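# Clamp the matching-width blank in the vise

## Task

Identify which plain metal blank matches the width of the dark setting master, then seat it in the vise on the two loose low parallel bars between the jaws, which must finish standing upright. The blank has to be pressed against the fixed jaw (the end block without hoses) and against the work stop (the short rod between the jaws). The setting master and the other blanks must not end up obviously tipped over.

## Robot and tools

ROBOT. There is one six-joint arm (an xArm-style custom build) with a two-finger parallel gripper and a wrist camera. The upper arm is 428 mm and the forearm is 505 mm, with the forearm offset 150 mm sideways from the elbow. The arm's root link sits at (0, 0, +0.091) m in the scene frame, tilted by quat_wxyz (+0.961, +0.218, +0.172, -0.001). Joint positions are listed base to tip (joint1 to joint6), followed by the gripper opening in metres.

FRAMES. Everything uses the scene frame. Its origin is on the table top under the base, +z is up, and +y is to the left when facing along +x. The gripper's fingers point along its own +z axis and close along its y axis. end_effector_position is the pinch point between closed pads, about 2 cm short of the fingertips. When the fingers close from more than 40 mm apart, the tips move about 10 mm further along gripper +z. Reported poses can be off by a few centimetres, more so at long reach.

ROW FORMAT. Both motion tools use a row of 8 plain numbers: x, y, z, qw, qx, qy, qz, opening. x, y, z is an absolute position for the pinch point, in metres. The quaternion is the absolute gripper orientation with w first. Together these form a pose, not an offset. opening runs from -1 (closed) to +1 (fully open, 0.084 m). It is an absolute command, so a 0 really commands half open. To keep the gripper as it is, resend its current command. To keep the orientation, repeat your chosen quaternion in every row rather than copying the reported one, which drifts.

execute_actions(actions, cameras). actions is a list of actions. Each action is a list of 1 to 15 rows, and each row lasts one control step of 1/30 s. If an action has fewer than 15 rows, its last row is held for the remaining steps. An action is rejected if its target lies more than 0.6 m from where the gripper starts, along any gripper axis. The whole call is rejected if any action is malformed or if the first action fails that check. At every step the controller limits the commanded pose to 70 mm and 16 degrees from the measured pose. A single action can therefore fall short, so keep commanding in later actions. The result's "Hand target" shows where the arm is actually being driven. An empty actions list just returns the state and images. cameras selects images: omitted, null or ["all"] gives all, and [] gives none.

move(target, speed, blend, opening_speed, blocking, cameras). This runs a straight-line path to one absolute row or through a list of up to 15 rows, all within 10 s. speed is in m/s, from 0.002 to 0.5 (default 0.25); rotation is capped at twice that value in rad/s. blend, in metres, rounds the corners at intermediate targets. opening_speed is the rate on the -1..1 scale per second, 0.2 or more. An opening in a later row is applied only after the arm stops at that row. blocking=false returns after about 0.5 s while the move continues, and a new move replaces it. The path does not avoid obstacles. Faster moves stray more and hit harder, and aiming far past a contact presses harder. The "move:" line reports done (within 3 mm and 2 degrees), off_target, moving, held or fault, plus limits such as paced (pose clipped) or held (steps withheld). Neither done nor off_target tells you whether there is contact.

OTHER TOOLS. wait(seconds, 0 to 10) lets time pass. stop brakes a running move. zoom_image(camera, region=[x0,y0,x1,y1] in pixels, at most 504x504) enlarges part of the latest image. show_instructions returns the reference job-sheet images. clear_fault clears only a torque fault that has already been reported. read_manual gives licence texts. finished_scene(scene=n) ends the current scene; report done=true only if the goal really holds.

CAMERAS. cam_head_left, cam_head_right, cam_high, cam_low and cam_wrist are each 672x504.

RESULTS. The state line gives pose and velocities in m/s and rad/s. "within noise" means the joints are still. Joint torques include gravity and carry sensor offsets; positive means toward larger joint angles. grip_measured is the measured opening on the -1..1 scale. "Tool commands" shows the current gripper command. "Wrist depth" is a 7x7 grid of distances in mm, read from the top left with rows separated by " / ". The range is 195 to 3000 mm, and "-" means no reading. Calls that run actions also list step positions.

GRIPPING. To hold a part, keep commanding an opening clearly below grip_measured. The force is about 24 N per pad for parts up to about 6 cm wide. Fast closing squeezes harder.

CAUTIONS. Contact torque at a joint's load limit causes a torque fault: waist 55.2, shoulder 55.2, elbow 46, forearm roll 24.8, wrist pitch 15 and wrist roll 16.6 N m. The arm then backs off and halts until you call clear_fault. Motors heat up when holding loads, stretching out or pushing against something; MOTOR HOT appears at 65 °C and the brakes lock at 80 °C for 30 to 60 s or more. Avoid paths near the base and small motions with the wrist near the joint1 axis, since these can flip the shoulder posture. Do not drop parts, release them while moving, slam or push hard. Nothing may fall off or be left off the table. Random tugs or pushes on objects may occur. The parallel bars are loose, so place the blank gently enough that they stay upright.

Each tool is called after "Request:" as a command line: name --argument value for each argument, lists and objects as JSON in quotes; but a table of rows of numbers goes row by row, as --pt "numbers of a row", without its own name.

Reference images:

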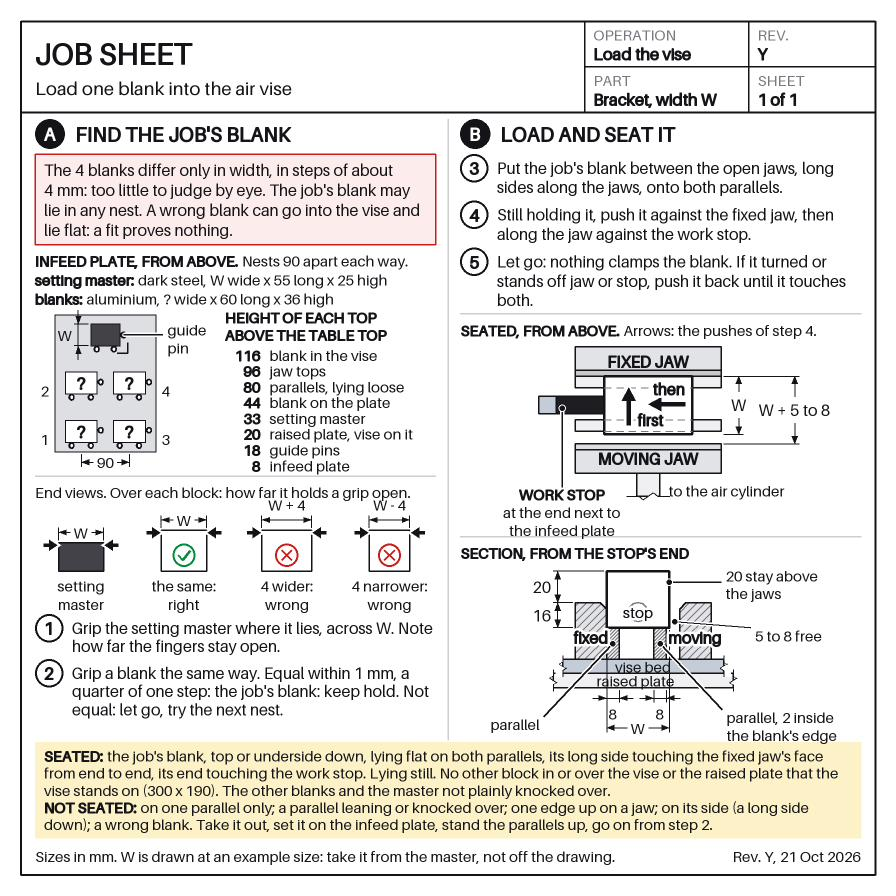

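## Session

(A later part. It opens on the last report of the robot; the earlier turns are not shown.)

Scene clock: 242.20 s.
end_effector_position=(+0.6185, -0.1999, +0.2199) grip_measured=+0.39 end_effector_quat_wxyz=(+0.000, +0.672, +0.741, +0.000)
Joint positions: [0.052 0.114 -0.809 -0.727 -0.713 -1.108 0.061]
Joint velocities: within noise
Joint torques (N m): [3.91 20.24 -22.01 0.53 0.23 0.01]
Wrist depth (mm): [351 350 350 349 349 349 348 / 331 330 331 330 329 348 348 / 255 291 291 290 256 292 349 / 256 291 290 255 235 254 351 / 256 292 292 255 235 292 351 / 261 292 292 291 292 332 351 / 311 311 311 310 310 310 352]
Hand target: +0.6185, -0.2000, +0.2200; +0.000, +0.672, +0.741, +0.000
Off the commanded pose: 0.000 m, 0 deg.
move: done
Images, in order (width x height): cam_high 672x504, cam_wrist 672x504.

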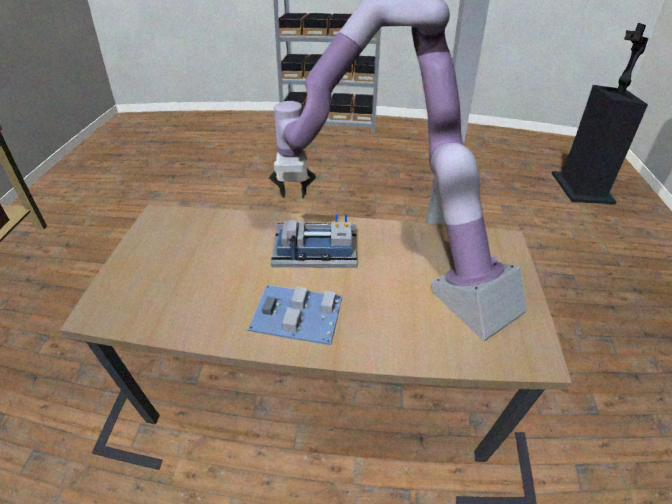

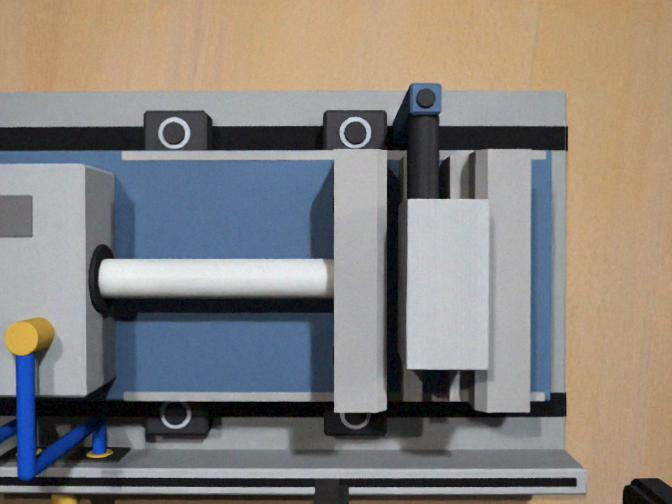

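Request:
move --target '[0.6675, -0.165, 0.19, 0, 0.6717, 0.7408, 0, 0.4]' --speed 0.15 --cameras '["cam_wrist"]'

Request:
zoom_image --camera "cam_wrist" --region '[220, 200, 420, 400]'

Request:
zoom_image --camera "cam_wrist" --region '[230, 330, 400, 500]'

Scene clock: 269.03 s.
end_effector_position=(+0.6674, -0.1651, +0.1901) grip_measured=+0.39 end_effector_quat_wxyz=(+0.000, +0.672, +0.741, +0.000)
Joint positions: [0.091 -0.051 -0.921 -0.772 -0.695 -1.017 0.061]
Joint velocities: within noise
Joint torques (N m): [5.91 24.46 -21.14 0.57 0.18 0.08]
Wrist depth (mm): [320 320 320 320 319 319 319 / 321 320 320 320 320 320 320 / 286 301 285 301 301 320 321 / 261 262 225 241 300 320 320 / 262 261 225 225 301 321 321 / 263 262 226 225 302 322 322 / 263 263 226 225 302 322 322]
Hand target: +0.6675, -0.1650, +0.1900; +0.000, +0.672, +0.741, +0.000
Off the commanded pose: 0.000 m, 0 deg.
move: done
Images, in order (width x height): cam_wrist 672x504.

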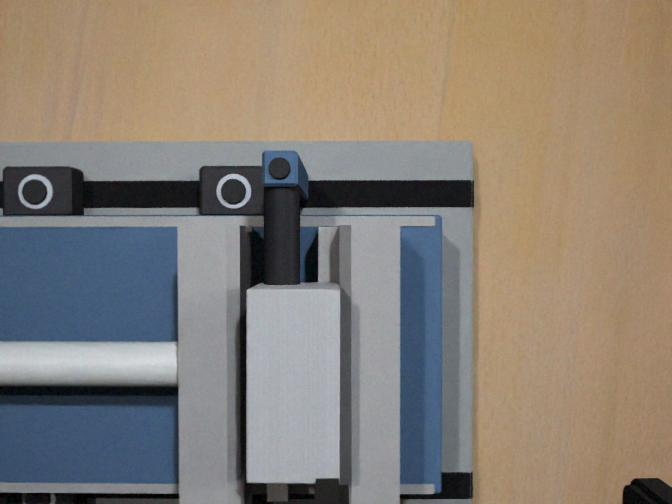

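Scaled by 2.520 from the camera's 672x504 image, which has a finer 960x720 frame.

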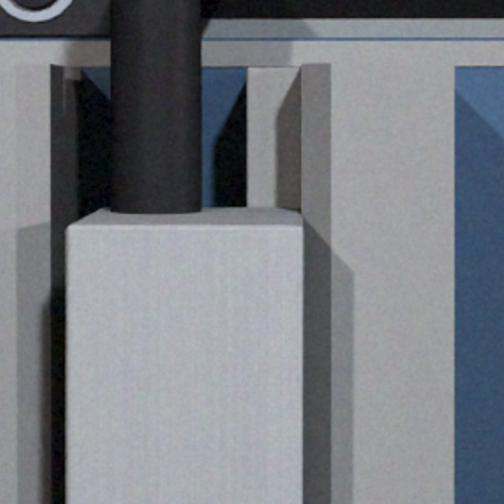

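Scaled by 2.965 from the camera's 672x504 image, which has a finer 960x720 frame.

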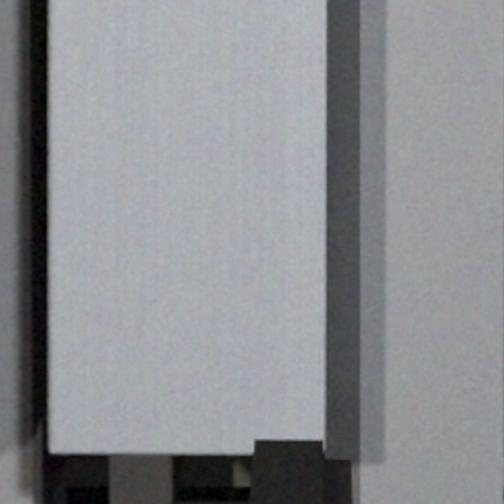

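Request:
finished_scene --scene 2 --done true

The scene is finished: the task was done.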